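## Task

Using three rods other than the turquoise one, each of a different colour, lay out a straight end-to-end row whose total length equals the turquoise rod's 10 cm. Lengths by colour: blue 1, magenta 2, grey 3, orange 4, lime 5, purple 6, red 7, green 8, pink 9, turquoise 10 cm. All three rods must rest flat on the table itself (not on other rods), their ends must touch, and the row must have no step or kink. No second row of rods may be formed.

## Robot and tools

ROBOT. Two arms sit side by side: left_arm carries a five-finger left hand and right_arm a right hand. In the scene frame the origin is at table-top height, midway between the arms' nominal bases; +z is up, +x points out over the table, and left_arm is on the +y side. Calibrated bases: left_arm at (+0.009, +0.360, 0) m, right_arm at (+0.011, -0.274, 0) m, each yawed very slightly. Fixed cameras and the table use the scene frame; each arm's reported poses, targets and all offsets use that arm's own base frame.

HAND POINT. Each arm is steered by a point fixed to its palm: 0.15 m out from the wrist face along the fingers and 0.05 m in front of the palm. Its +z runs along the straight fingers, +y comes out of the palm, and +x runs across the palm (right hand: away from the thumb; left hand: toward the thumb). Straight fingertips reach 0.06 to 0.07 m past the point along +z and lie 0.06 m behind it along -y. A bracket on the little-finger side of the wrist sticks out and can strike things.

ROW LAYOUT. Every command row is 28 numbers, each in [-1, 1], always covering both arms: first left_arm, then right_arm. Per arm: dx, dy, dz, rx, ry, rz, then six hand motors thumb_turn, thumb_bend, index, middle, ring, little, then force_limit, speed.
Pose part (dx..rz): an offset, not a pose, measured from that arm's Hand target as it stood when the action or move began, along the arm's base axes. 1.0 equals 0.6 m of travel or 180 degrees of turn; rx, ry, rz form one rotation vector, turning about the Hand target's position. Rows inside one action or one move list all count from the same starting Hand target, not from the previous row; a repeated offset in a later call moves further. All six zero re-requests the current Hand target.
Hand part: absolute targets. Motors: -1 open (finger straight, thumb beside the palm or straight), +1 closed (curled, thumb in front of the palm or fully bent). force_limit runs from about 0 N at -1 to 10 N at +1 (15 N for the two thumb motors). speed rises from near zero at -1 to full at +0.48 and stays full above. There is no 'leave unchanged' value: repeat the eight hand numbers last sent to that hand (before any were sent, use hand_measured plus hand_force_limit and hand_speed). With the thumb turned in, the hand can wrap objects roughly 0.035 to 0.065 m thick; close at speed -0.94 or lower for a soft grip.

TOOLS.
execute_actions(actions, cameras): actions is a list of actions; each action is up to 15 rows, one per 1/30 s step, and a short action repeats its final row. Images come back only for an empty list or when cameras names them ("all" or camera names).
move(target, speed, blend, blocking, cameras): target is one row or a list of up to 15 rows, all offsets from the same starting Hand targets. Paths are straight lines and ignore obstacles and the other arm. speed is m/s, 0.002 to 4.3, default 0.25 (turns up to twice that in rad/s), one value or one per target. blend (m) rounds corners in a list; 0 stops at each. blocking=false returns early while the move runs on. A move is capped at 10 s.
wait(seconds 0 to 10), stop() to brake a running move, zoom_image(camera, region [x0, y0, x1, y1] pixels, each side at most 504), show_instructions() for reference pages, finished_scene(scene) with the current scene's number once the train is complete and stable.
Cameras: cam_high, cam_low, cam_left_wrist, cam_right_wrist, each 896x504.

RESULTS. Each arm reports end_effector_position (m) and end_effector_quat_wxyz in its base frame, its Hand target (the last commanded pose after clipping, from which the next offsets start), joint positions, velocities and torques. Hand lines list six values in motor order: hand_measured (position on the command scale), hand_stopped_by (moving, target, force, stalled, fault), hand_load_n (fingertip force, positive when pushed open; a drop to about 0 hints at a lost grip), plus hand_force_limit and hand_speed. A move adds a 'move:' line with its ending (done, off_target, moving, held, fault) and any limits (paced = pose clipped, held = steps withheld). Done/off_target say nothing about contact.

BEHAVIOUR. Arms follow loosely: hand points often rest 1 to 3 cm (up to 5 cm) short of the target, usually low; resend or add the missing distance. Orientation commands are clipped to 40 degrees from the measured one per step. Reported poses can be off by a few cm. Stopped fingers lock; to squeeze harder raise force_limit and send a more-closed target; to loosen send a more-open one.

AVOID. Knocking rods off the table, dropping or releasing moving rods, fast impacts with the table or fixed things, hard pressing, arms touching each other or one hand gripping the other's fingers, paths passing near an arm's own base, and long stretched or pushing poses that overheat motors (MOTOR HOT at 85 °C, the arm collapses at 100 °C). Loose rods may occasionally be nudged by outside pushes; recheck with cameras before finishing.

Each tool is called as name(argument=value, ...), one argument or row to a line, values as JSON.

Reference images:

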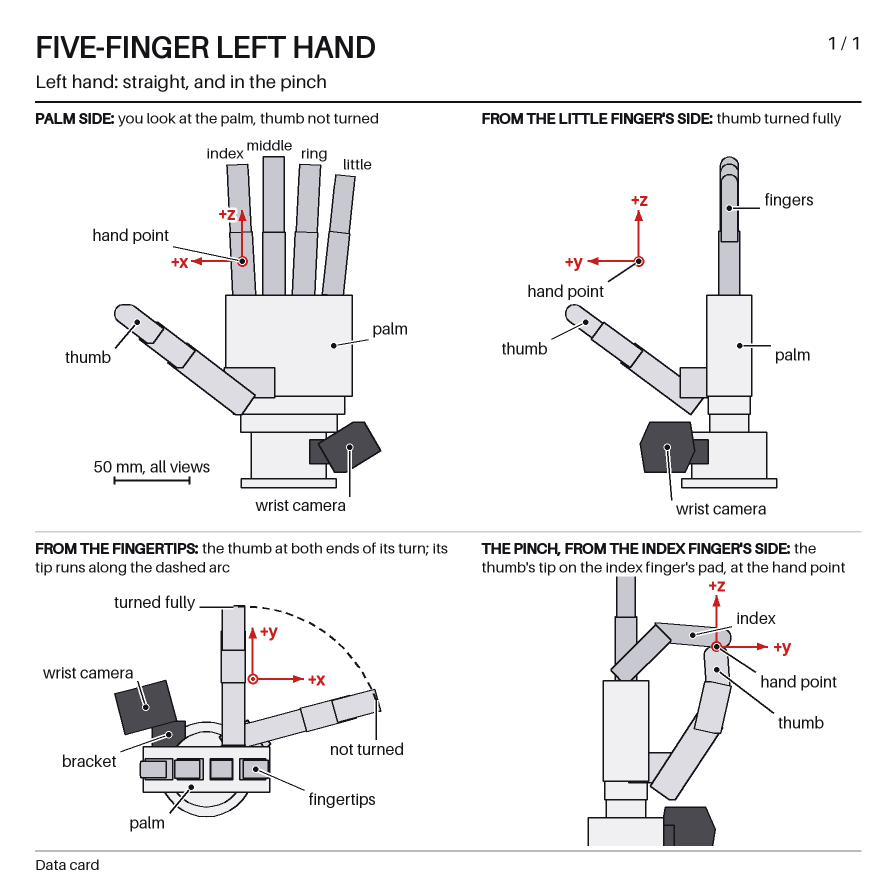

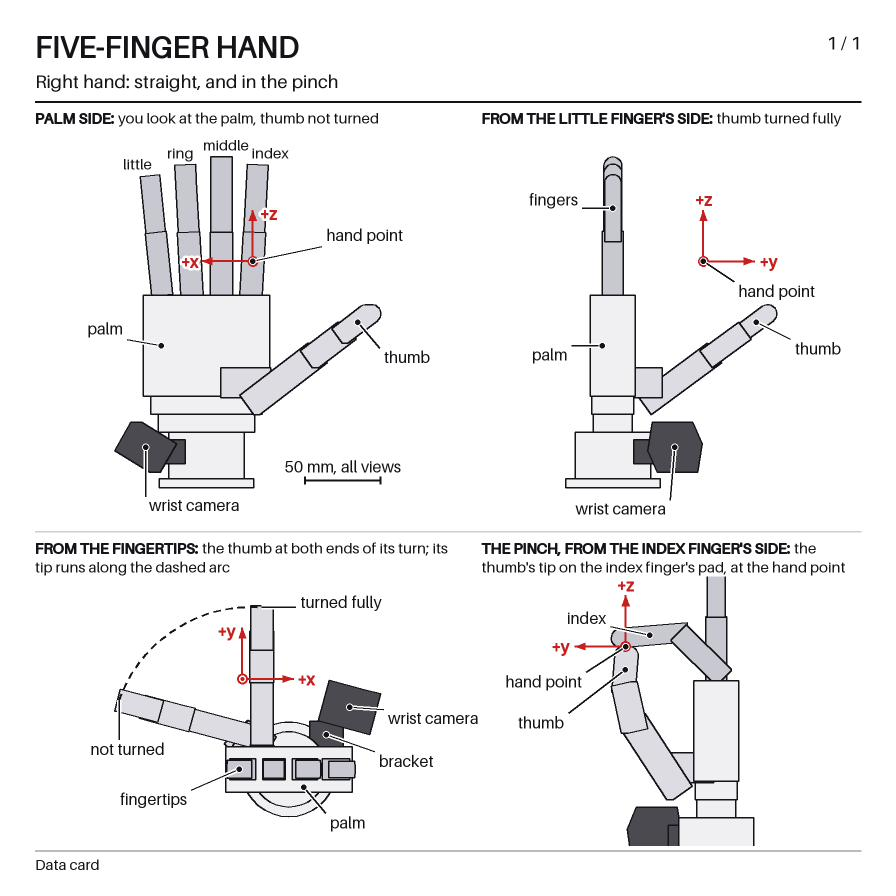

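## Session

execute_actions(
  actions=[],
)

zoom_image(
  camera="cam_high",
  region=[300, 100, 700, 400],
)

Scene clock: 0.00 s.
left_arm: end_effector_position=(+0.6127, -0.5428, +0.3144) hand_measured=(-1.000, -1.000, -1.000, -1.000, -1.000, -1.000) hand_load_n=(+0.0, +0.0, +0.0, +0.0, +0.0, +0.0) hand_stopped_by=(target, target, target, target, target, target) hand_force_limit=0.00 hand_speed=-0.80 end_effector_quat_wxyz=(-0.263, +0.634, -0.546, +0.480) | right_arm: end_effector_position=(+0.3755, -0.1533, +0.3622) hand_measured=(-1.000, -1.000, -1.000, -1.000, -1.000, -1.000) hand_load_n=(+0.0, +0.0, +0.0, +0.0, +0.0, +0.0) hand_stopped_by=(target, target, target, target, target, target) hand_force_limit=0.00 hand_speed=-0.80 end_effector_quat_wxyz=(+0.104, +0.922, -0.029, +0.373)
Joint positions: left_arm=[-0.778 1.899 1.901 -0.48 -0.515 -0.608] | right_arm=[-0.188 0.939 1.164 -1.003 0.082 -1.731]
Joint velocities: within noise
Joint torques (N m): no reading
Motor temperatures (°C): left_arm=[30 35 36 26 27 27] | right_arm=[28 36 43 30 28 28]
Heat: left arm: hottest elbow 36 °C; right arm: hottest elbow 43 °C.
Hand target: left_arm +0.6159, -0.5460, +0.3283; -0.262, +0.632, -0.539, +0.491 | right_arm +0.3792, -0.1540, +0.3799; +0.106, +0.914, -0.029, +0.389
camera_calibration:
cam_left_wrist: T_world_to_cam=[[0.392199, 0.0777535, 0.916588, -0.493236], [-0.60871, -0.725124, 0.321973, -0.126849], [0.689675, -0.684214, -0.237064, -0.605429], [0, 0, 0, 1]] pos_world=[0.533782, -0.467874, 0.349411]
cam_right_wrist: T_world_to_cam=[[0.0968027, -0.9475, 0.30475, -0.286293], [-0.971694, -0.156262, -0.177181, 0.405139], [0.2155, -0.278972, -0.935807, 0.325516], [0, 0, 0, 1]] pos_world=[0.351236, -0.117145, 0.463651]

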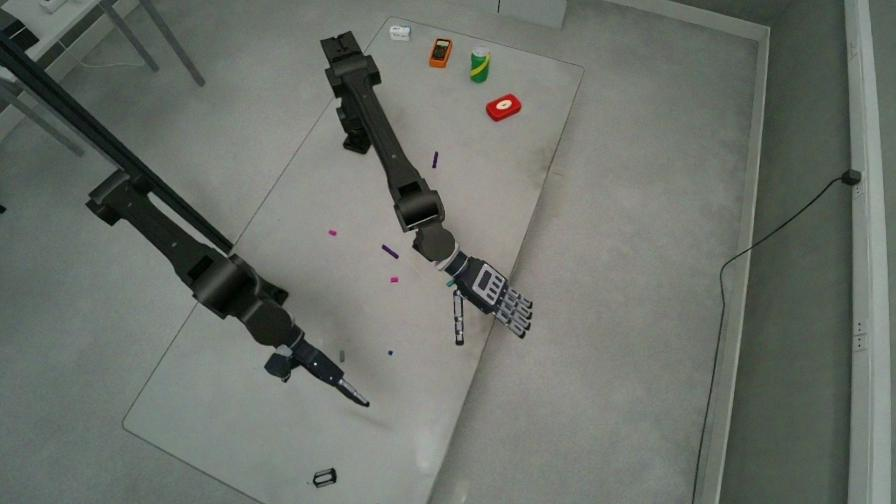

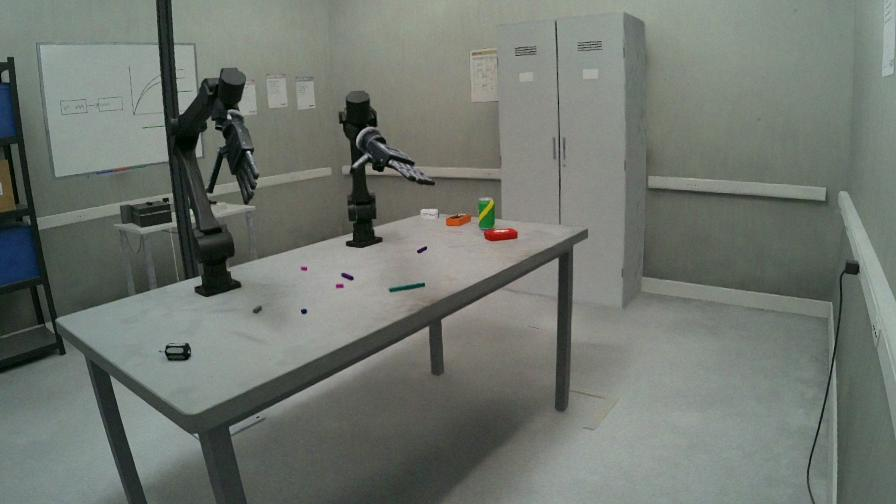

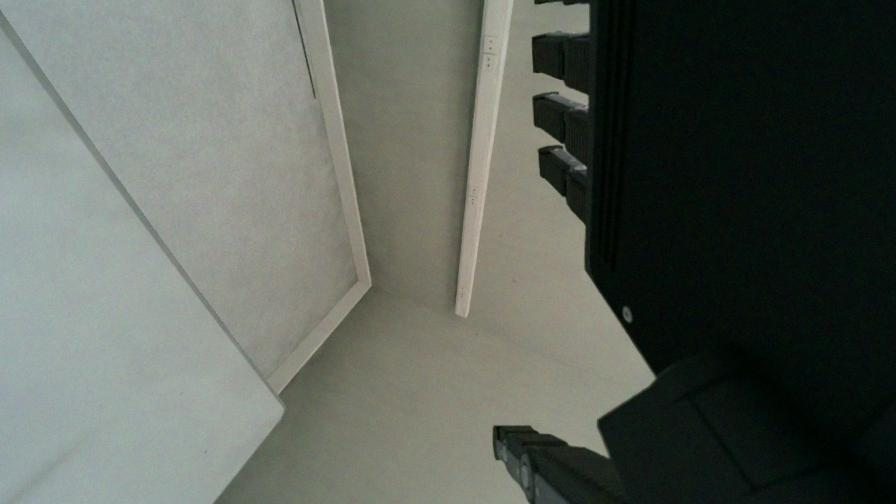

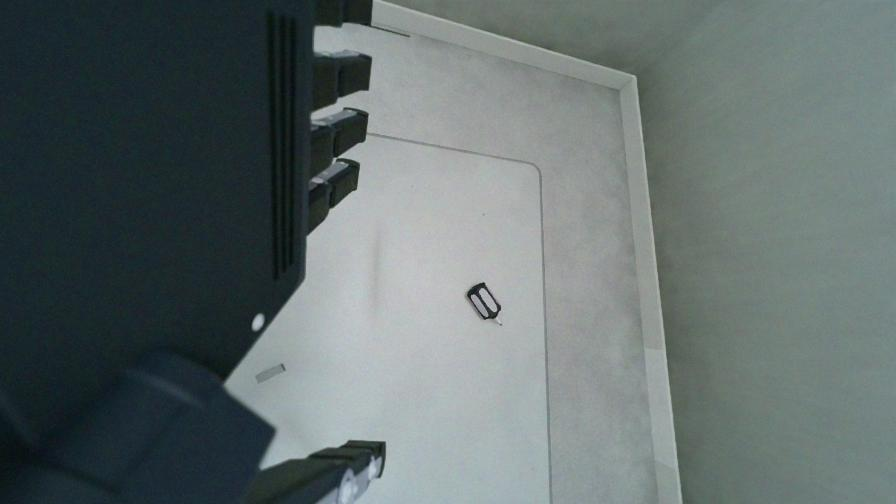

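Scaled by 1.260 from the camera's 896x504 image, which has a finer 1280x720 frame.

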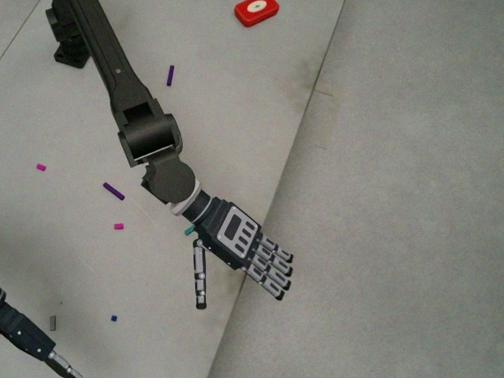

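move(
  target=[
    [-0.4767,0.86,-0.013,0,0,0.25,-1,-1,-1,-1,-1,-1,0,0.2,-0.05,0.25,-0.06,0.0915,0.2482,-0.0332,-1,-1,-1,-1,-1,-1,0,0.2],
    [-0.4767,0.86,-0.013,0,0,0.25,-1,-1,-1,-1,-1,-1,0,0.2,-0.237,0.73,-0.4,0.0915,0.2482,-0.0332,-1,-1,-1,-1,-1,-1,0,0.2],
  ],
  speed=[0.45,0.35],
  blend=[0.03,0],
  cameras=["cam_high","cam_right_wrist"],
)

Scene clock: 40.40 s.
left_arm: end_effector_position=(+0.3310, -0.0298, +0.3244) hand_measured=(-1.000, -1.000, -1.000, -1.000, -1.000, -1.000) hand_load_n=(-0.5, +0.0, +0.0, +0.0, +0.0, +0.0) hand_stopped_by=(target, target, target, target, target, target) hand_force_limit=0.00 hand_speed=0.20 end_effector_quat_wxyz=(-0.430, +0.790, -0.248, +0.361) | right_arm: end_effector_position=(+0.2327, +0.2818, +0.1367) hand_measured=(-1.000, -1.000, -1.000, -1.000, -1.000, -1.000) hand_load_n=(+0.0, +0.0, +0.0, -0.5, +0.0, +0.0) hand_stopped_by=(target, target, target, target, target, target) hand_force_limit=0.00 hand_speed=0.20 end_effector_quat_wxyz=(+0.008, +0.997, -0.079, -0.007)
Joint positions: left_arm=[-0.422 0.6 0.811 -0.84 -0.889 -0.907] | right_arm=[0.89 1.526 1.238 -1.305 -0.003 -0.523]
Joint torques (N m): left_arm=[0.44 1.26 8.84 0.94 -0.23 0.23] | right_arm=[0.15 -12.86 9.16 0.79 0.32 0.11]
Motor temperatures (°C): left_arm=[30 39 48 27 27 27] | right_arm=[28 36 53 30 28 28]
Heat: left arm: hottest elbow 48 °C; right arm: hottest elbow 53 °C.
Hand target: left_arm +0.3298, -0.0300, +0.3205; -0.430, +0.790, -0.257, +0.353 | right_arm +0.2370, +0.2841, +0.1399; +0.000, +0.996, -0.087, +0.000
Off the commanded pose: left_arm 0.004 m, 1 deg | right_arm 0.006 m, 2 deg.
move: done
camera_calibration:
cam_right_wrist: T_world_to_cam=[[0.102105, -0.993956, -0.040328, 0.26759], [-0.846848, -0.108121, 0.520729, 0.156425], [-0.521942, -0.0190172, -0.852769, 0.353745], [0, 0, 0, 1]] pos_world=[0.289781, 0.289613, 0.230999]
Images, in order (width x height): cam_high 896x504, cam_right_wrist 896x504.

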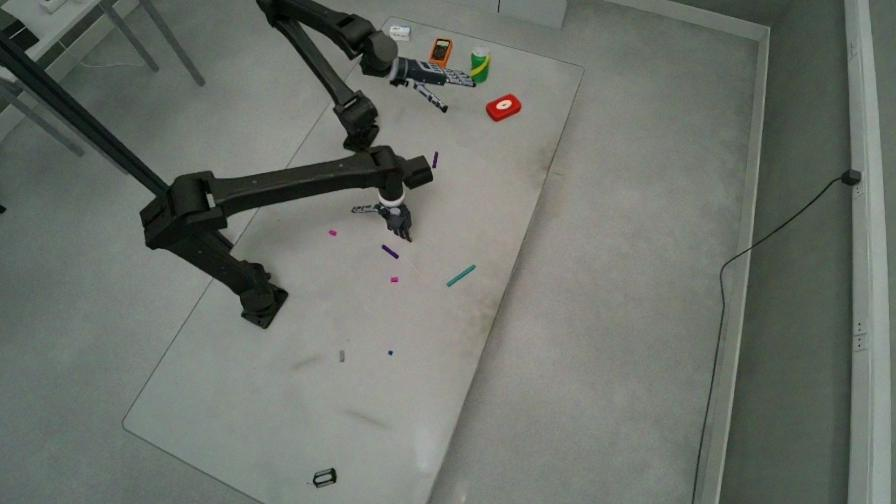

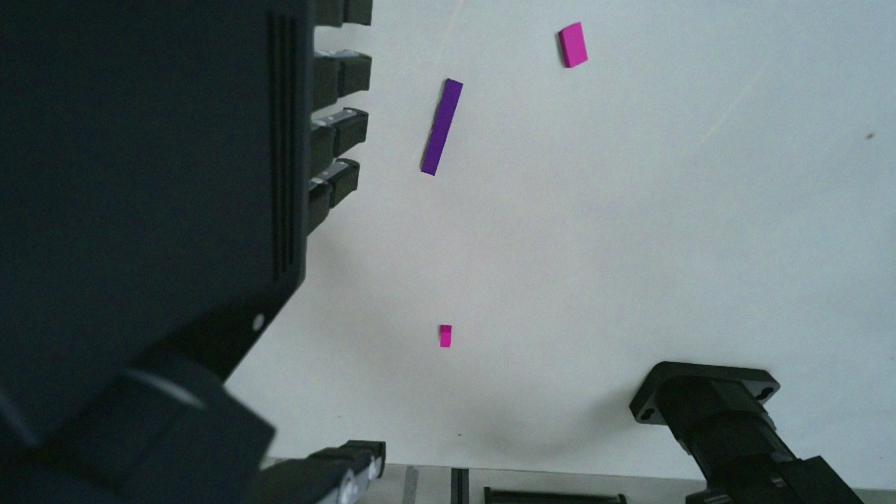

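move(
  target=[
    [0,0,0,0,0,0,-1,-1,-1,-1,-1,-1,0,0.2,0,0,-0.1215,0,0,0,-1,-1,-1,-1,-1,-0.4,0,0.2],
    [0,0,0,0,0,0,-1,-1,-1,-1,-1,-1,0,0.2,-0.0092,-0.0576,-0.1215,0,0,0,-1,-1,-1,-1,-1,-0.4,0,0.2],
    [0,0,0,0,0,0,-1,-1,-1,-1,-1,-1,0,0.2,0,-0.255,-0.1215,0,0,0.0667,-1,-1,-1,-1,-1,-0.4,0,0.2],
  ],
  speed=[0.12,0.08,0.08],
  blend=[0,0.01,0],
  cameras=["cam_high","cam_right_wrist"],
)

Scene clock: 81.10 s.
left_arm: end_effector_position=(+0.3310, -0.0298, +0.3244) hand_measured=(-1.000, -1.000, -1.000, -1.000, -1.000, -1.000) hand_load_n=(-0.5, +0.0, +0.0, +0.0, +0.0, +0.0) hand_stopped_by=(target, target, target, target, target, target) hand_force_limit=0.00 hand_speed=0.20 end_effector_quat_wxyz=(-0.430, +0.790, -0.248, +0.361) | right_arm: end_effector_position=(+0.2401, +0.1410, +0.0724) hand_measured=(-1.000, -1.000, -1.000, -1.000, -1.000, -0.400) hand_load_n=(+0.0, +0.0, +0.0, +0.5, +0.0, +0.0) hand_stopped_by=(target, target, target, target, target, target) hand_force_limit=0.00 hand_speed=0.20 end_effector_quat_wxyz=(-0.009, +1.000, +0.017, +0.007)
Joint positions: left_arm=[-0.422 0.6 0.811 -0.84 -0.889 -0.907] | right_arm=[0.642 1.309 0.842 -1.082 -0.007 -0.963]
Joint torques (N m): left_arm=[0.5 1.61 8.77 0.91 -0.23 0.22] | right_arm=[-0.38 -7.59 6.6 0.4 0.47 -0.14]
Heat: left arm: hottest elbow 47 °C; right arm: hottest elbow 52 °C.
Hand target: left_arm +0.3298, -0.0300, +0.3205; -0.430, +0.790, -0.257, +0.353 | right_arm +0.2370, +0.1311, +0.0671; +0.000, +1.000, +0.018, +0.000
Off the commanded pose: left_arm 0.004 m, 1 deg | right_arm 0.012 m, 1 deg.
move: off_target (right_arm)
camera_calibration:
cam_right_wrist: T_world_to_cam=[[0.291816, -0.954064, -0.0678561, 0.0750738], [-0.824073, -0.286801, 0.488517, 0.203059], [-0.485538, -0.0866389, -0.869912, 0.302072], [0, 0, 0, 1]] pos_world=[0.292096, 0.156034, 0.168672]
Images, in order (width x height): cam_high 896x504, cam_right_wrist 896x504.

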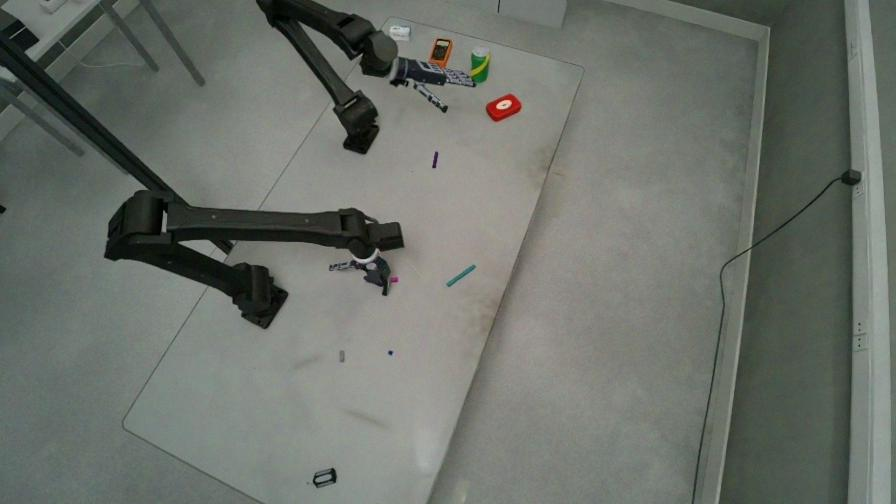

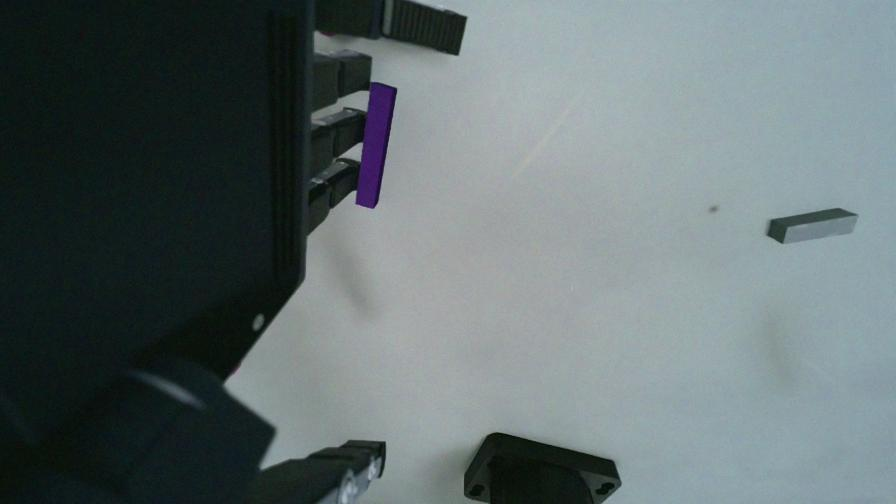

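move(
  target=[
    [0,0,0,0,0,0,-1,-1,-1,-1,-1,-1,0,0.2,0.0643,-0.0598,0,0,0,0.1556,-1,-1,-1,-1,-1,-0.4,0,0.2],
    [0,0,0,0,0,0,-1,-1,-1,-1,-1,-1,0,0.2,0.1483,-0.1768,0,0,0,0.1556,-1,-1,-1,-1,-1,-0.4,0,0.2],
  ],
  speed=[0.2,0.08],
  blend=[0.01,0],
  cameras=["cam_high","cam_right_wrist"],
)

Scene clock: 118.50 s.
left_arm: end_effector_position=(+0.3310, -0.0298, +0.3244) hand_measured=(-1.000, -1.000, -1.000, -1.000, -1.000, -1.000) hand_load_n=(-0.5, +0.0, +0.0, +0.0, +0.0, +0.0) hand_stopped_by=(target, target, target, target, target, target) hand_force_limit=0.00 hand_speed=0.20 end_effector_quat_wxyz=(-0.430, +0.790, -0.248, +0.361) | right_arm: end_effector_position=(+0.3181, +0.0327, +0.0721) hand_measured=(-1.000, -1.000, -1.000, -1.000, -1.000, -0.400) hand_load_n=(+0.0, +0.0, +0.0, +0.5, +0.0, +0.0) hand_stopped_by=(target, target, target, target, target, target) hand_force_limit=0.00 hand_speed=0.20 end_effector_quat_wxyz=(-0.009, +0.965, +0.260, +0.011)
Joint positions: left_arm=[-0.422 0.6 0.811 -0.84 -0.889 -0.907] | right_arm=[0.3 1.291 0.825 -1.082 -0.017 -1.798]
Joint torques (N m): left_arm=[0.62 1.32 8.8 0.96 -0.23 0.21] | right_arm=[-0.67 -4.19 9.76 0.55 0.88 -0.17]
Heat: left arm: hottest elbow 48 °C; right arm: hottest elbow 52 °C.
Hand target: left_arm +0.3298, -0.0300, +0.3205; -0.430, +0.790, -0.257, +0.353 | right_arm +0.3261, +0.0250, +0.0671; +0.000, +0.966, +0.259, +0.000
Off the commanded pose: left_arm 0.004 m, 1 deg | right_arm 0.012 m, 2 deg.
move: off_target (right_arm)
camera_calibration:
cam_right_wrist: T_world_to_cam=[[0.708769, -0.703035, -0.0582179, -0.192617], [-0.597379, -0.642045, 0.480538, 0.176421], [-0.375213, -0.305812, -0.87504, 0.302753], [0, 0, 0, 1]] pos_world=[0.355508, 0.0704388, 0.16893]
Images, in order (width x height): cam_high 896x504, cam_right_wrist 896x504.

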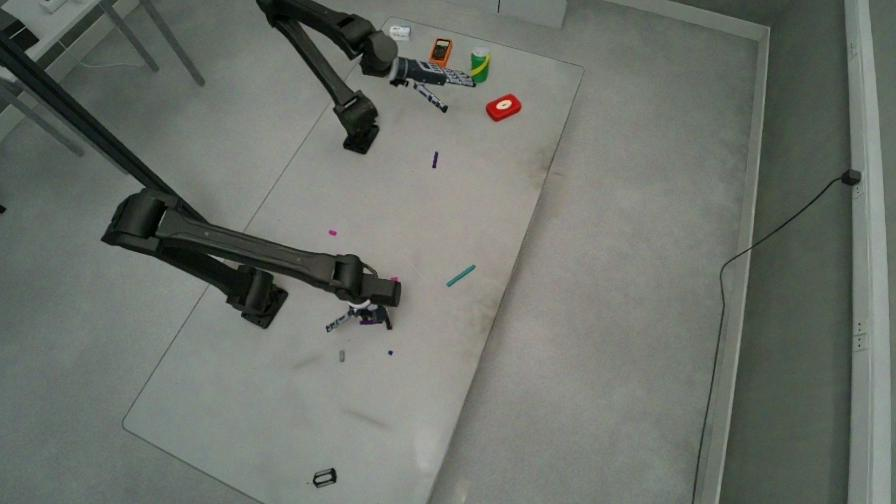

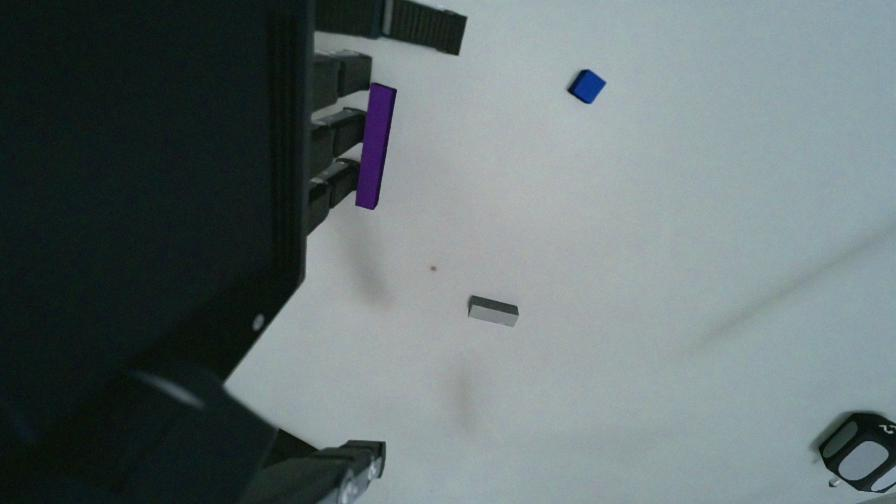

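move(
  target=[
    [0,0,0,0,0,0,-1,-1,-1,-1,-1,-1,0,0.2,-0.034,0.0495,0,0,0,0,-1,-1,-1,-1,-1,-0.4,0,0.2],
    [0,0,0,0,0,0,-1,-1,-1,-1,-1,-1,0,0.2,-0.034,0.0495,0.1217,0,0,0,-1,-1,-1,-1,-1,-0.4,0,0.2],
    [0,0,0,0,0,0,-1,-1,-1,-1,-1,-1,0,0.2,-0.043,-0.008,0.1217,0,0,-0.667,-1,-1,-1,-1,-1,-0.4,0,0.2],
    [0,0,0,0,0,0,-1,-1,-1,-1,-1,-1,0,0.2,-0.0673,-0.0665,0.1217,0,0,0.75,-1,-1,-1,-1,-1,-1,0,0.2],
    [0,0,0,0,0,0,-1,-1,-1,-1,-1,-1,0,0.2,-0.0673,-0.0665,0,0,0,0.75,-1,-1,-1,-1,-1,-1,0,0.2],
  ],
  speed=[0.12,0.2,0.7,0.7,0.12],
  blend=[0,0.01,0.01,0,0],
  cameras=["cam_right_wrist"],
)

Scene clock: 143.73 s.
left_arm: end_effector_position=(+0.3310, -0.0298, +0.3244) hand_measured=(-1.000, -1.000, -1.000, -1.000, -1.000, -1.000) hand_load_n=(+0.0, +0.0, +0.0, +0.0, +0.0, +0.0) hand_stopped_by=(target, target, target, target, target, target) hand_force_limit=0.00 hand_speed=0.20 end_effector_quat_wxyz=(-0.430, +0.790, -0.248, +0.361) | right_arm: end_effector_position=(+0.2838, -0.0161, +0.0734) hand_measured=(-1.000, -1.000, -1.000, -1.000, -1.000, -1.000) hand_load_n=(+0.0, +0.0, +0.0, +0.0, +0.0, +0.0) hand_stopped_by=(target, target, target, target, target, target) hand_force_limit=0.00 hand_speed=0.20 end_effector_quat_wxyz=(+0.002, +0.130, +0.992, +0.002)
Joint positions: left_arm=[-0.422 0.6 0.811 -0.84 -0.889 -0.907] | right_arm=[-0.272 1.061 0.649 -1.154 -0.004 1.559]
Joint torques (N m): left_arm=[0.44 1.44 8.87 0.94 -0.26 0.23] | right_arm=[1.38 -2.67 7.83 1.1 0.28 0.1]
Motor temperatures (°C): left_arm=[30 36 48 27 27 27] | right_arm=[28 37 55 30 29 28]
Heat: left arm: hottest elbow 48 °C; right arm: hottest elbow 55 °C.
Hand target: left_arm +0.3298, -0.0300, +0.3205; -0.430, +0.790, -0.257, +0.353 | right_arm +0.2856, -0.0149, +0.0671; +0.000, +0.130, +0.991, +0.000
Off the commanded pose: left_arm 0.004 m, 1 deg | right_arm 0.007 m, 0 deg.
move: done
camera_calibration:
cam_right_wrist: T_world_to_cam=[[-0.000196023, 0.998669, -0.0515733, 0.0255207], [0.859842, 0.0264996, 0.509872, -0.280862], [0.51056, -0.0442449, -0.858703, 0.0276846], [0, 0, 0, 1]] pos_world=[0.227367, -0.0168191, 0.168293]
Images, in order (width x height): cam_right_wrist 896x504.

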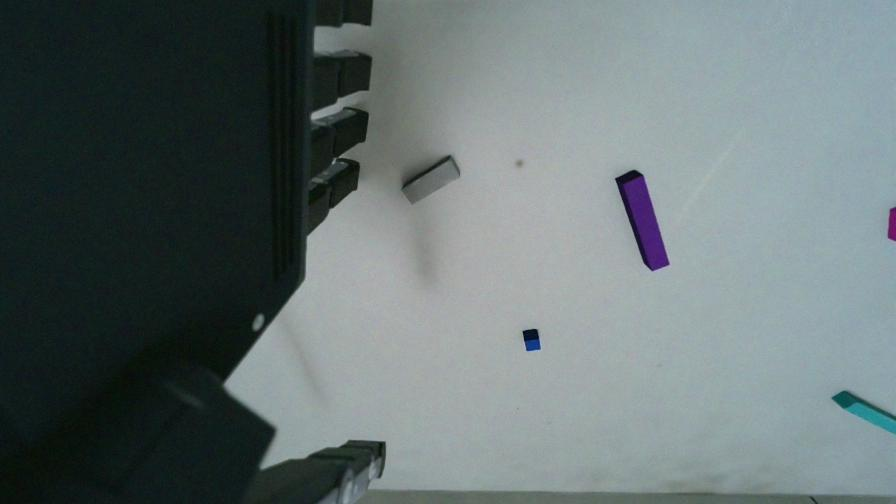

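move(
  target=[
    [0,0,0,0,0,0,-1,-1,-1,-1,-1,-1,0,0.2,0.0167,0.0738,0,0,0,0,-1,-1,-1,-1,-1,-1,0,0.2],
    [0,0,0,0,0,0,-1,-1,-1,-1,-1,-1,0,0.2,-0.0527,0.1198,0,0,0,0.2528,-1,-1,-1,-1,-1,-1,0,0.2],
    [0,0,0,0,0,0,-1,-1,-1,-1,-1,-1,0,0.2,-0.099,0.1988,0,0,0,0.2528,-1,-1,-1,-1,-1,-1,0,0.2],
  ],
  speed=[0.07,0.2,0.08],
  blend=[0.005,0.01,0],
  cameras=["cam_right_wrist"],
)

Scene clock: 167.37 s.
left_arm: end_effector_position=(+0.3310, -0.0298, +0.3244) hand_measured=(-1.000, -1.000, -1.000, -1.000, -1.000, -1.000) hand_load_n=(-0.5, +0.0, +0.0, +0.0, +0.0, +0.0) hand_stopped_by=(target, target, target, target, target, target) hand_force_limit=0.00 hand_speed=0.20 end_effector_quat_wxyz=(-0.430, +0.790, -0.248, +0.361) | right_arm: end_effector_position=(+0.2374, +0.1001, +0.0724) hand_measured=(-1.000, -1.000, -1.000, -1.000, -1.000, -1.000) hand_load_n=(+0.0, +0.0, +0.0, +0.0, +0.0, +0.0) hand_stopped_by=(target, target, target, target, target, target) hand_force_limit=0.00 hand_speed=0.20 end_effector_quat_wxyz=(+0.014, -0.262, +0.965, -0.008)
Joint positions: left_arm=[-0.422 0.6 0.811 -0.84 -0.889 -0.907] | right_arm=[0.147 1.026 0.627 -1.142 0.014 1.187]
Joint torques (N m): left_arm=[0.44 1.38 8.81 0.91 -0.23 0.22] | right_arm=[1.67 -3.31 7.08 0.05 -0.4 0.1]
Heat: left arm: hottest elbow 48 °C; right arm: hottest elbow 52 °C.
Hand target: left_arm +0.3298, -0.0300, +0.3205; -0.430, +0.790, -0.257, +0.353 | right_arm +0.2262, +0.1044, +0.0671; +0.000, -0.263, +0.965, +0.000
Off the commanded pose: left_arm 0.004 m, 1 deg | right_arm 0.013 m, 2 deg.
move: off_target (right_arm)
camera_calibration:
cam_right_wrist: T_world_to_cam=[[-0.707909, 0.701471, -0.0824843, 0.109477], [0.571232, 0.637297, 0.517248, -0.236707], [0.415402, 0.319047, -0.851851, 0.0414599], [0, 0, 0, 1]] pos_world=[0.195492, 0.06083, 0.166784]
Images, in order (width x height): cam_right_wrist 896x504.

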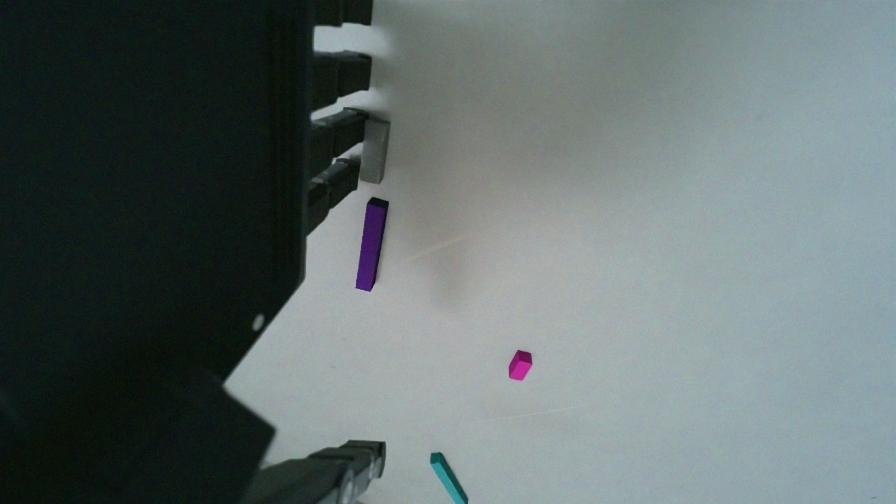

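move(
  target=[
    [0,0,0,0,0,0,-1,-1,-1,-1,-1,-1,0,0.2,-0.005,0.0087,0,0,0,0,-1,-1,-1,-1,-1,-1,0,0.2],
    [0,0,0,0,0,0,-1,-1,-1,-1,-1,-1,0,0.2,0.0287,-0.0488,0,0,0,0,-1,-1,-1,-1,-1,-1,0,0.2],
    [0,0,0,0,0,0,-1,-1,-1,-1,-1,-1,0,0.2,0.0287,-0.0488,0.0833,0,0,0,-1,-1,-1,-1,-1,-1,0,0.2],
    [0,0,0,0,0,0,-1,-1,-1,-1,-1,-1,0,0.2,0.2348,-0.0747,0.0833,0,0,0,-1,-1,-1,-1,-1,-1,0,0.2],
    [0,0,0,0,0,0,-1,-1,-1,-1,-1,-1,0,0.2,0.2348,-0.0747,0,0,0,0,-1,-1,-1,-1,-1,-1,0,0.2],
  ],
  speed=[0.05,0.12,0.2,0.35,0.12],
  blend=[0,0,0.01,0,0],
  cameras=["cam_right_wrist"],
)

Scene clock: 191.93 s.
left_arm: end_effector_position=(+0.3310, -0.0298, +0.3244) hand_measured=(-1.000, -1.000, -1.000, -1.000, -1.000, -1.000) hand_load_n=(+0.0, +0.0, +0.0, +0.0, -0.5, +0.0) hand_stopped_by=(target, target, target, target, target, target) hand_force_limit=0.00 hand_speed=0.20 end_effector_quat_wxyz=(-0.430, +0.790, -0.248, +0.361) | right_arm: end_effector_position=(+0.3674, +0.0631, +0.0741) hand_measured=(-1.000, -1.000, -1.000, -1.000, -1.000, -1.000) hand_load_n=(+0.0, +0.0, +0.0, +0.0, +0.0, +0.0) hand_stopped_by=(target, target, target, target, target, target) hand_force_limit=0.00 hand_speed=0.20 end_effector_quat_wxyz=(+0.006, -0.262, +0.965, -0.001)
Joint positions: left_arm=[-0.422 0.6 0.811 -0.84 -0.889 -0.907] | right_arm=[-0.011 1.408 0.938 -1.088 -0.001 1.028]
Joint torques (N m): left_arm=[0.73 1.61 8.81 0.87 -0.25 0.22] | right_arm=[0.09 -8 7.95 0.76 0.19 -0.11]
Heat: left arm: hottest elbow 48 °C; right arm: hottest elbow 51 °C.
Hand target: left_arm +0.3298, -0.0300, +0.3205; -0.430, +0.790, -0.257, +0.353 | right_arm +0.3672, +0.0597, +0.0671; +0.000, -0.263, +0.965, +0.000
Off the commanded pose: left_arm 0.004 m, 1 deg | right_arm 0.008 m, 1 deg.
move: done
camera_calibration:
cam_right_wrist: T_world_to_cam=[[-0.709971, 0.701451, -0.0625025, 0.226955], [0.579813, 0.632606, 0.513446, -0.290824], [0.399697, 0.328292, -0.855843, 0.00609897], [0, 0, 0, 1]] pos_world=[0.327317, 0.0227763, 0.168727]
Images, in order (width x height): cam_right_wrist 896x504.

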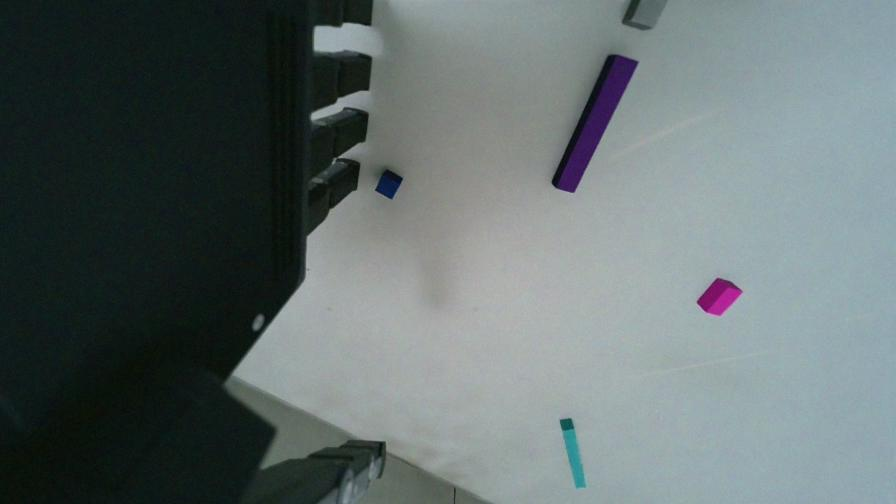

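move(
  target=[0,0,0,0,0,0,-1,-1,-1,-1,-1,-1,0,0.2,-0.1028,0.1467,0,0,0,0,-1,-1,-1,-1,-1,-1,0,0.2],
  speed=0.08,
  cameras=["cam_right_wrist"],
)

zoom_image(
  camera="cam_right_wrist",
  region=[300, 0, 440, 220],
)

Scene clock: 203.17 s.
left_arm: end_effector_position=(+0.3310, -0.0298, +0.3244) hand_measured=(-1.000, -1.000, -1.000, -1.000, -1.000, -1.000) hand_load_n=(+0.0, +0.0, +0.0, -0.5, +0.0, +0.0) hand_stopped_by=(target, target, target, target, target, target) hand_force_limit=0.00 hand_speed=0.20 end_effector_quat_wxyz=(-0.430, +0.790, -0.248, +0.361) | right_arm: end_effector_position=(+0.3152, +0.1441, +0.0733) hand_measured=(-1.000, -1.000, -1.000, -1.000, -1.000, -1.000) hand_load_n=(+0.0, -0.5, +0.0, +0.0, +0.0, +0.0) hand_stopped_by=(target, target, target, target, target, target) hand_force_limit=0.00 hand_speed=0.20 end_effector_quat_wxyz=(+0.011, -0.262, +0.965, -0.004)
Joint positions: left_arm=[-0.422 0.6 0.811 -0.84 -0.889 -0.907] | right_arm=[0.241 1.287 0.822 -1.084 0.007 1.282]
Joint torques (N m): left_arm=[0.85 1.26 8.75 0.91 -0.24 0.21] | right_arm=[1.55 -7.36 6.67 0.38 -0.14 0.1]
Heat: left arm: hottest elbow 49 °C; right arm: hottest elbow 52 °C.
Hand target: left_arm +0.3298, -0.0300, +0.3205; -0.430, +0.790, -0.257, +0.353 | right_arm +0.3053, +0.1476, +0.0670; -0.001, -0.263, +0.965, +0.000
Off the commanded pose: left_arm 0.004 m, 1 deg | right_arm 0.012 m, 1 deg.
move: off_target (right_arm)
camera_calibration:
cam_right_wrist: T_world_to_cam=[[-0.708744, 0.701888, -0.0709622, 0.133101], [0.575548, 0.633458, 0.51718, -0.310533], [0.407954, 0.325706, -0.85293, -0.00268476], [0, 0, 0, 1]] pos_world=[0.274156, 0.104163, 0.167757]
Images, in order (width x height): cam_right_wrist 896x504.

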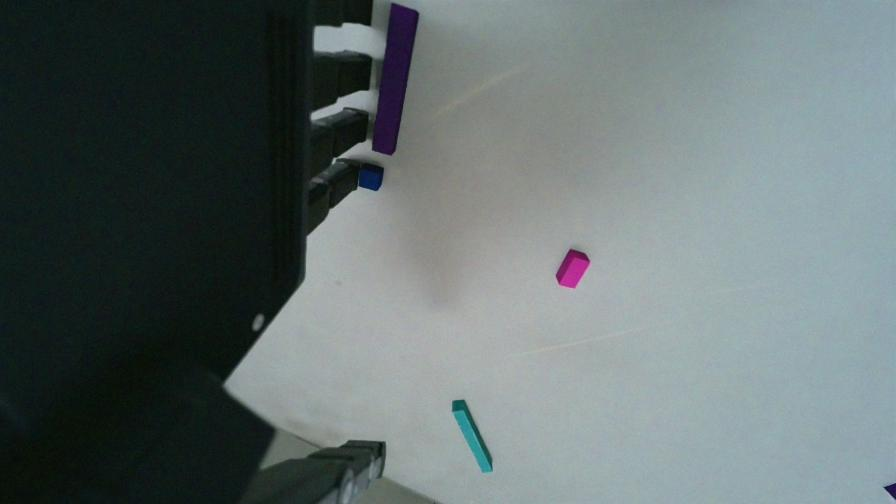

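Scaled by 2.291 from the camera's 896x504 image, which has a finer 1280x720 frame.

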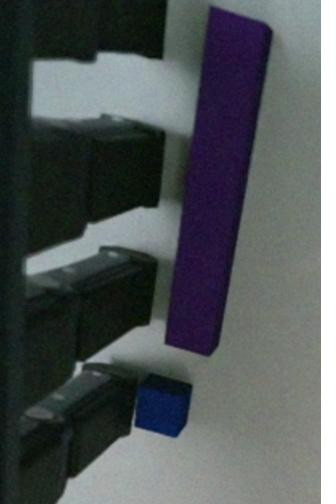

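move(
  target=[0,0,0,0,0,0,-1,-1,-1,-1,-1,-1,0,0.2,-0.0046,0.0079,0,0,0,0,-1,-1,-1,-1,-1,-1,0,0.2],
  speed=0.05,
  cameras=["cam_right_wrist"],
)

zoom_image(
  camera="cam_right_wrist",
  region=[300, 0, 440, 220],
)

Scene clock: 208.33 s.
left_arm: end_effector_position=(+0.3310, -0.0298, +0.3244) hand_measured=(-1.000, -1.000, -1.000, -1.000, -1.000, -1.000) hand_load_n=(-0.5, +0.0, +0.0, +0.0, +0.0, +0.0) hand_stopped_by=(target, target, target, target, target, target) hand_force_limit=0.00 hand_speed=0.20 end_effector_quat_wxyz=(-0.430, +0.790, -0.248, +0.361) | right_arm: end_effector_position=(+0.3137, +0.1472, +0.0732) hand_measured=(-1.000, -1.000, -1.000, -1.000, -1.000, -1.000) hand_load_n=(+0.0, +0.0, +0.0, +0.5, +0.0, +0.0) hand_stopped_by=(target, target, target, target, target, target) hand_force_limit=0.00 hand_speed=0.20 end_effector_quat_wxyz=(+0.011, -0.260, +0.966, -0.005)
Joint positions: left_arm=[-0.422 0.6 0.811 -0.84 -0.889 -0.907] | right_arm=[0.253 1.284 0.819 -1.084 0.01 1.298]
Joint torques (N m): left_arm=[0.38 1.49 8.91 0.96 -0.24 0.24] | right_arm=[1.85 -7.3 6.63 0.36 -0.27 0.08]
Heat: left arm: hottest elbow 49 °C; right arm: hottest elbow 52 °C.
Hand target: left_arm +0.3298, -0.0300, +0.3205; -0.430, +0.790, -0.257, +0.353 | right_arm +0.3026, +0.1523, +0.0670; -0.001, -0.263, +0.965, +0.000
Off the commanded pose: left_arm 0.004 m, 1 deg | right_arm 0.014 m, 2 deg.
move: off_target (right_arm)
camera_calibration:
cam_right_wrist: T_world_to_cam=[[-0.705368, 0.704982, -0.0738694, 0.128619], [0.577829, 0.632228, 0.516142, -0.311966], [0.410573, 0.321386, -0.853312, -0.00335028], [0, 0, 0, 1]] pos_world=[0.272362, 0.107636, 0.167661]
Images, in order (width x height): cam_right_wrist 896x504.

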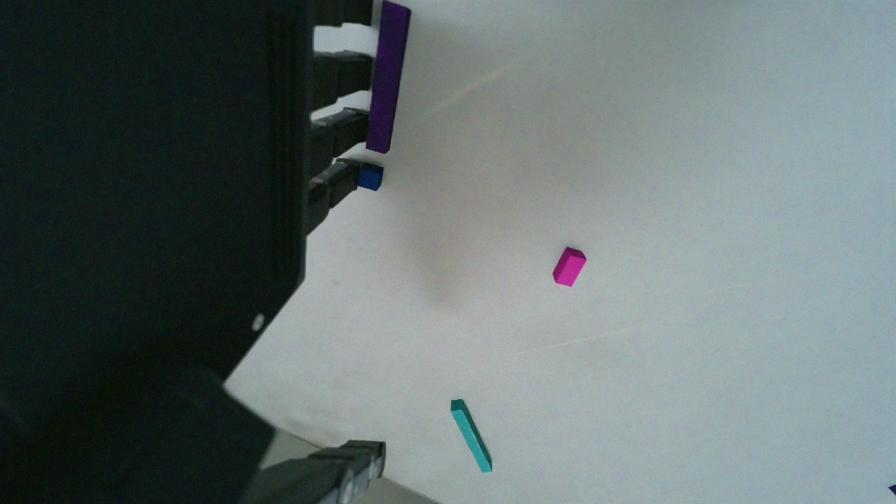

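Scaled by 2.291 from the camera's 896x504 image, which has a finer 1280x720 frame.

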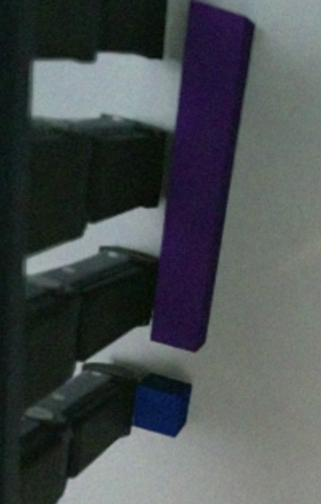

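move(
  target=[0,0,0,0,0,0,-1,-1,-1,-1,-1,-1,0,0.2,-0.0027,0.0046,0,0,0,0,-1,-1,-1,-1,-1,-1,0,0.2],
  speed=0.05,
  cameras=["cam_right_wrist"],
)

zoom_image(
  camera="cam_right_wrist",
  region=[300, 0, 440, 220],
)

Scene clock: 211.10 s.
left_arm: end_effector_position=(+0.3310, -0.0298, +0.3244) hand_measured=(-1.000, -1.000, -1.000, -1.000, -1.000, -1.000) hand_load_n=(+0.0, -0.5, +0.0, +0.0, +0.0, +0.0) hand_stopped_by=(target, target, target, target, target, target) hand_force_limit=0.00 hand_speed=0.20 end_effector_quat_wxyz=(-0.430, +0.790, -0.248, +0.361) | right_arm: end_effector_position=(+0.3123, +0.1499, +0.0732) hand_measured=(-1.000, -1.000, -1.000, -1.000, -1.000, -1.000) hand_load_n=(+0.0, +0.0, +0.0, +0.5, +0.0, +0.0) hand_stopped_by=(target, target, target, target, target, target) hand_force_limit=0.00 hand_speed=0.20 end_effector_quat_wxyz=(+0.011, -0.260, +0.966, -0.005)
Joint positions: left_arm=[-0.422 0.6 0.811 -0.84 -0.889 -0.907] | right_arm=[0.263 1.282 0.817 -1.084 0.011 1.308]
Joint torques (N m): left_arm=[0.67 1.67 8.76 0.88 -0.25 0.23] | right_arm=[1.96 -7.41 6.58 0.38 -0.29 0.1]
Heat: left arm: hottest elbow 49 °C; right arm: hottest elbow 52 °C.
Hand target: left_arm +0.3298, -0.0300, +0.3205; -0.430, +0.790, -0.257, +0.353 | right_arm +0.3009, +0.1551, +0.0671; -0.001, -0.263, +0.965, +0.000
Off the commanded pose: left_arm 0.004 m, 1 deg | right_arm 0.014 m, 2 deg.
move: off_target (right_arm)
camera_calibration:
cam_right_wrist: T_world_to_cam=[[-0.705067, 0.705245, -0.0742238, 0.125539], [0.57783, 0.632031, 0.51638, -0.312889], [0.411086, 0.321194, -0.853137, -0.00378064], [0, 0, 0, 1]] pos_world=[0.270864, 0.110434, 0.167662]
Images, in order (width x height): cam_right_wrist 896x504.

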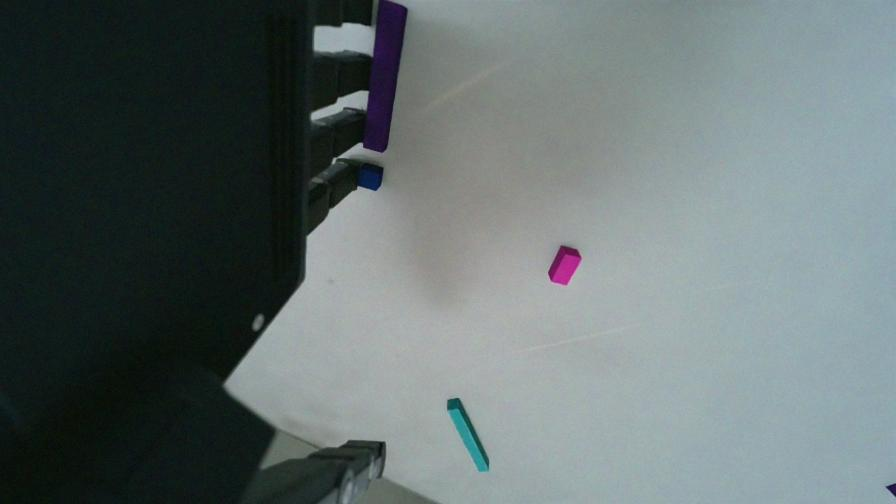

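Scaled by 2.291 from the camera's 896x504 image, which has a finer 1280x720 frame.

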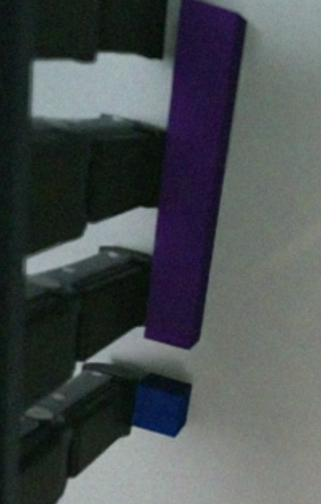

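move(
  target=[
    [0,0,0,0,0,0,-1,-1,-1,-1,-1,-1,0,0.2,0.0295,-0.0503,0,0,0,0,-1,-1,-1,-1,-1,-1,0,0.2],
    [0,0,0,0,0,0,-1,-1,-1,-1,-1,-1,0,0.2,0.0295,-0.0503,0.04,0,0,0,-1,-1,-1,-1,-1,-1,0,0.2],
    [0,0,0,0,0,0,-1,-1,-1,-1,-1,-1,0,0.2,-0.0432,-0.0838,0.04,0,0,0,-1,-1,-1,-1,-1,-1,0,0.2],
    [0,0,0,0,0,0,-1,-1,-1,-1,-1,-1,0,0.2,-0.0432,-0.0838,0,0,0,0,-1,-1,-1,-1,-1,-1,0,0.2],
  ],
  speed=[0.12,0.15,0.25,0.12],
  blend=[0,0.005,0,0],
  cameras=["cam_right_wrist"],
)

Scene clock: 222.80 s.
left_arm: end_effector_position=(+0.3310, -0.0298, +0.3244) hand_measured=(-1.000, -1.000, -1.000, -1.000, -1.000, -1.000) hand_load_n=(+0.0, +0.0, +0.0, +0.0, +0.0, +0.0) hand_stopped_by=(target, target, target, target, target, target) hand_force_limit=0.00 hand_speed=0.20 end_effector_quat_wxyz=(-0.430, +0.790, -0.248, +0.361) | right_arm: end_effector_position=(+0.2746, +0.1075, +0.0734) hand_measured=(-1.000, -1.000, -1.000, -1.000, -1.000, -1.000) hand_load_n=(+0.0, -0.5, +0.0, +0.0, +0.0, +0.0) hand_stopped_by=(target, target, target, target, target, target) hand_force_limit=0.00 hand_speed=0.20 end_effector_quat_wxyz=(+0.006, -0.262, +0.965, +0.000)
Joint positions: left_arm=[-0.422 0.6 0.811 -0.84 -0.889 -0.907] | right_arm=[0.143 1.161 0.718 -1.117 -0.002 1.183]
Joint torques (N m): left_arm=[0.67 1.55 8.75 0.9 -0.22 0.22] | right_arm=[-0.03 -3.9 7.95 0.92 0.22 -0.11]
Heat: left arm: hottest elbow 49 °C; right arm: hottest elbow 51 °C.
Hand target: left_arm +0.3298, -0.0300, +0.3205; -0.430, +0.790, -0.257, +0.353 | right_arm +0.2751, +0.1048, +0.0670; +0.000, -0.263, +0.965, +0.000
Off the commanded pose: left_arm 0.004 m, 1 deg | right_arm 0.007 m, 1 deg.
move: done
camera_calibration:
cam_right_wrist: T_world_to_cam=[[-0.70985, 0.701871, -0.0590833, 0.129454], [0.581272, 0.631117, 0.513628, -0.264998], [0.397789, 0.330255, -0.855976, 0.0284601], [0, 0, 0, 1]] pos_world=[0.234607, 0.0669854, 0.16812]
Images, in order (width x height): cam_right_wrist 896x504.

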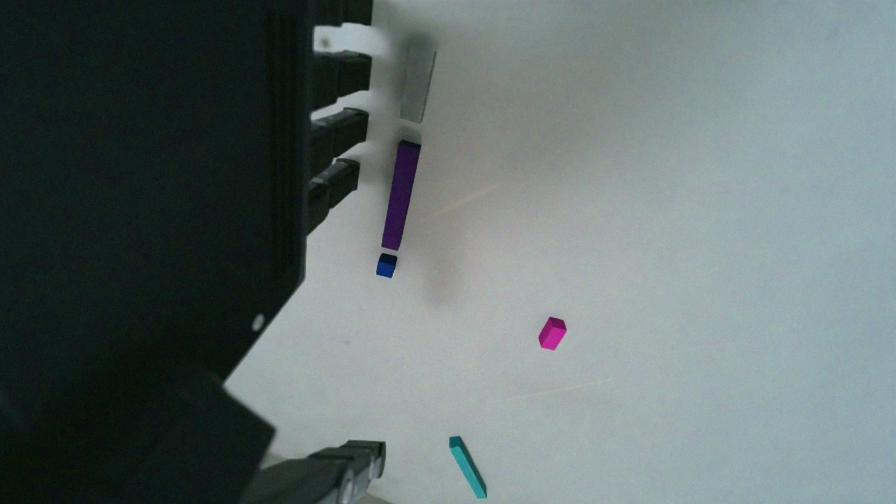

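move(
  target=[0,0,0,0,0,0,-1,-1,-1,-1,-1,-1,0,0.2,-0.033,0.0352,0,0,0,0,-1,-1,-1,-1,-1,-1,0,0.2],
  speed=0.06,
  cameras=["cam_right_wrist"],
)

zoom_image(
  camera="cam_right_wrist",
  region=[300, 30, 440, 280],
)

Scene clock: 230.13 s.
left_arm: end_effector_position=(+0.3310, -0.0298, +0.3244) hand_measured=(-1.000, -1.000, -1.000, -1.000, -1.000, -1.000) hand_load_n=(+0.0, +0.0, +0.0, +0.0, +0.0, +0.0) hand_stopped_by=(target, target, target, target, target, target) hand_force_limit=0.00 hand_speed=0.20 end_effector_quat_wxyz=(-0.430, +0.790, -0.248, +0.361) | right_arm: end_effector_position=(+0.2643, +0.1225, +0.0729) hand_measured=(-1.000, -1.000, -1.000, -1.000, -1.000, -1.000) hand_load_n=(+0.0, -0.5, +0.0, +0.5, +0.0, +0.0) hand_stopped_by=(target, target, target, target, target, target) hand_force_limit=0.00 hand_speed=0.20 end_effector_quat_wxyz=(+0.009, -0.262, +0.965, -0.004)
Joint positions: left_arm=[-0.422 0.6 0.811 -0.84 -0.889 -0.907] | right_arm=[0.21 1.131 0.697 -1.117 0.008 1.25]
Joint torques (N m): left_arm=[0.44 1.44 8.75 0.87 -0.24 0.24] | right_arm=[1.61 -4.89 6.84 0.43 -0.17 0.1]
Heat: left arm: hottest elbow 49 °C; right arm: hottest elbow 51 °C.
Hand target: left_arm +0.3298, -0.0300, +0.3205; -0.430, +0.790, -0.257, +0.353 | right_arm +0.2553, +0.1260, +0.0671; +0.000, -0.263, +0.965, +0.000
Off the commanded pose: left_arm 0.004 m, 1 deg | right_arm 0.011 m, 1 deg.
move: off_target (right_arm)
camera_calibration:
cam_right_wrist: T_world_to_cam=[[-0.708825, 0.70177, -0.0713241, 0.112192], [0.576443, 0.634562, 0.514825, -0.26752], [0.406548, 0.323806, -0.854323, 0.0255446], [0, 0, 0, 1]] pos_world=[0.223349, 0.0827533, 0.167551]
Images, in order (width x height): cam_right_wrist 896x504.

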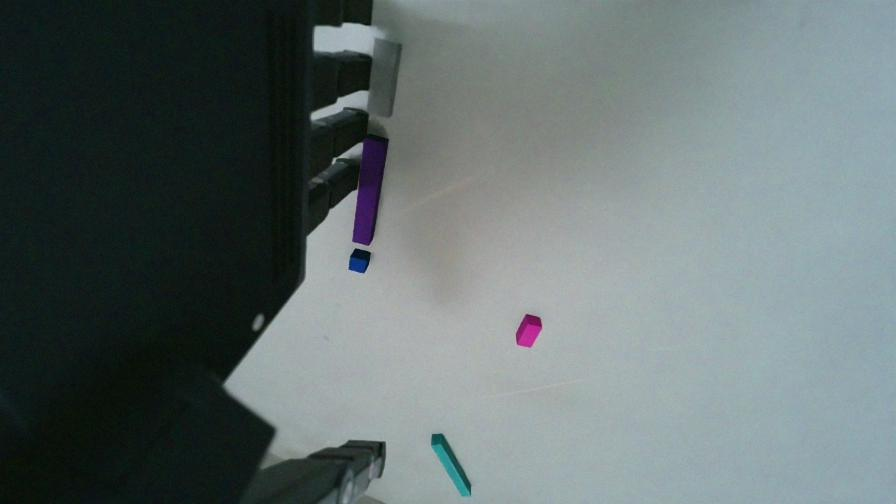

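Scaled by 2.016 from the camera's 896x504 image, which has a finer 1280x720 frame.

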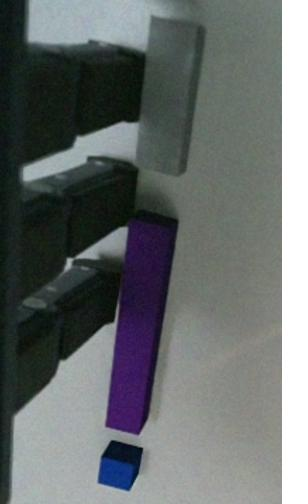

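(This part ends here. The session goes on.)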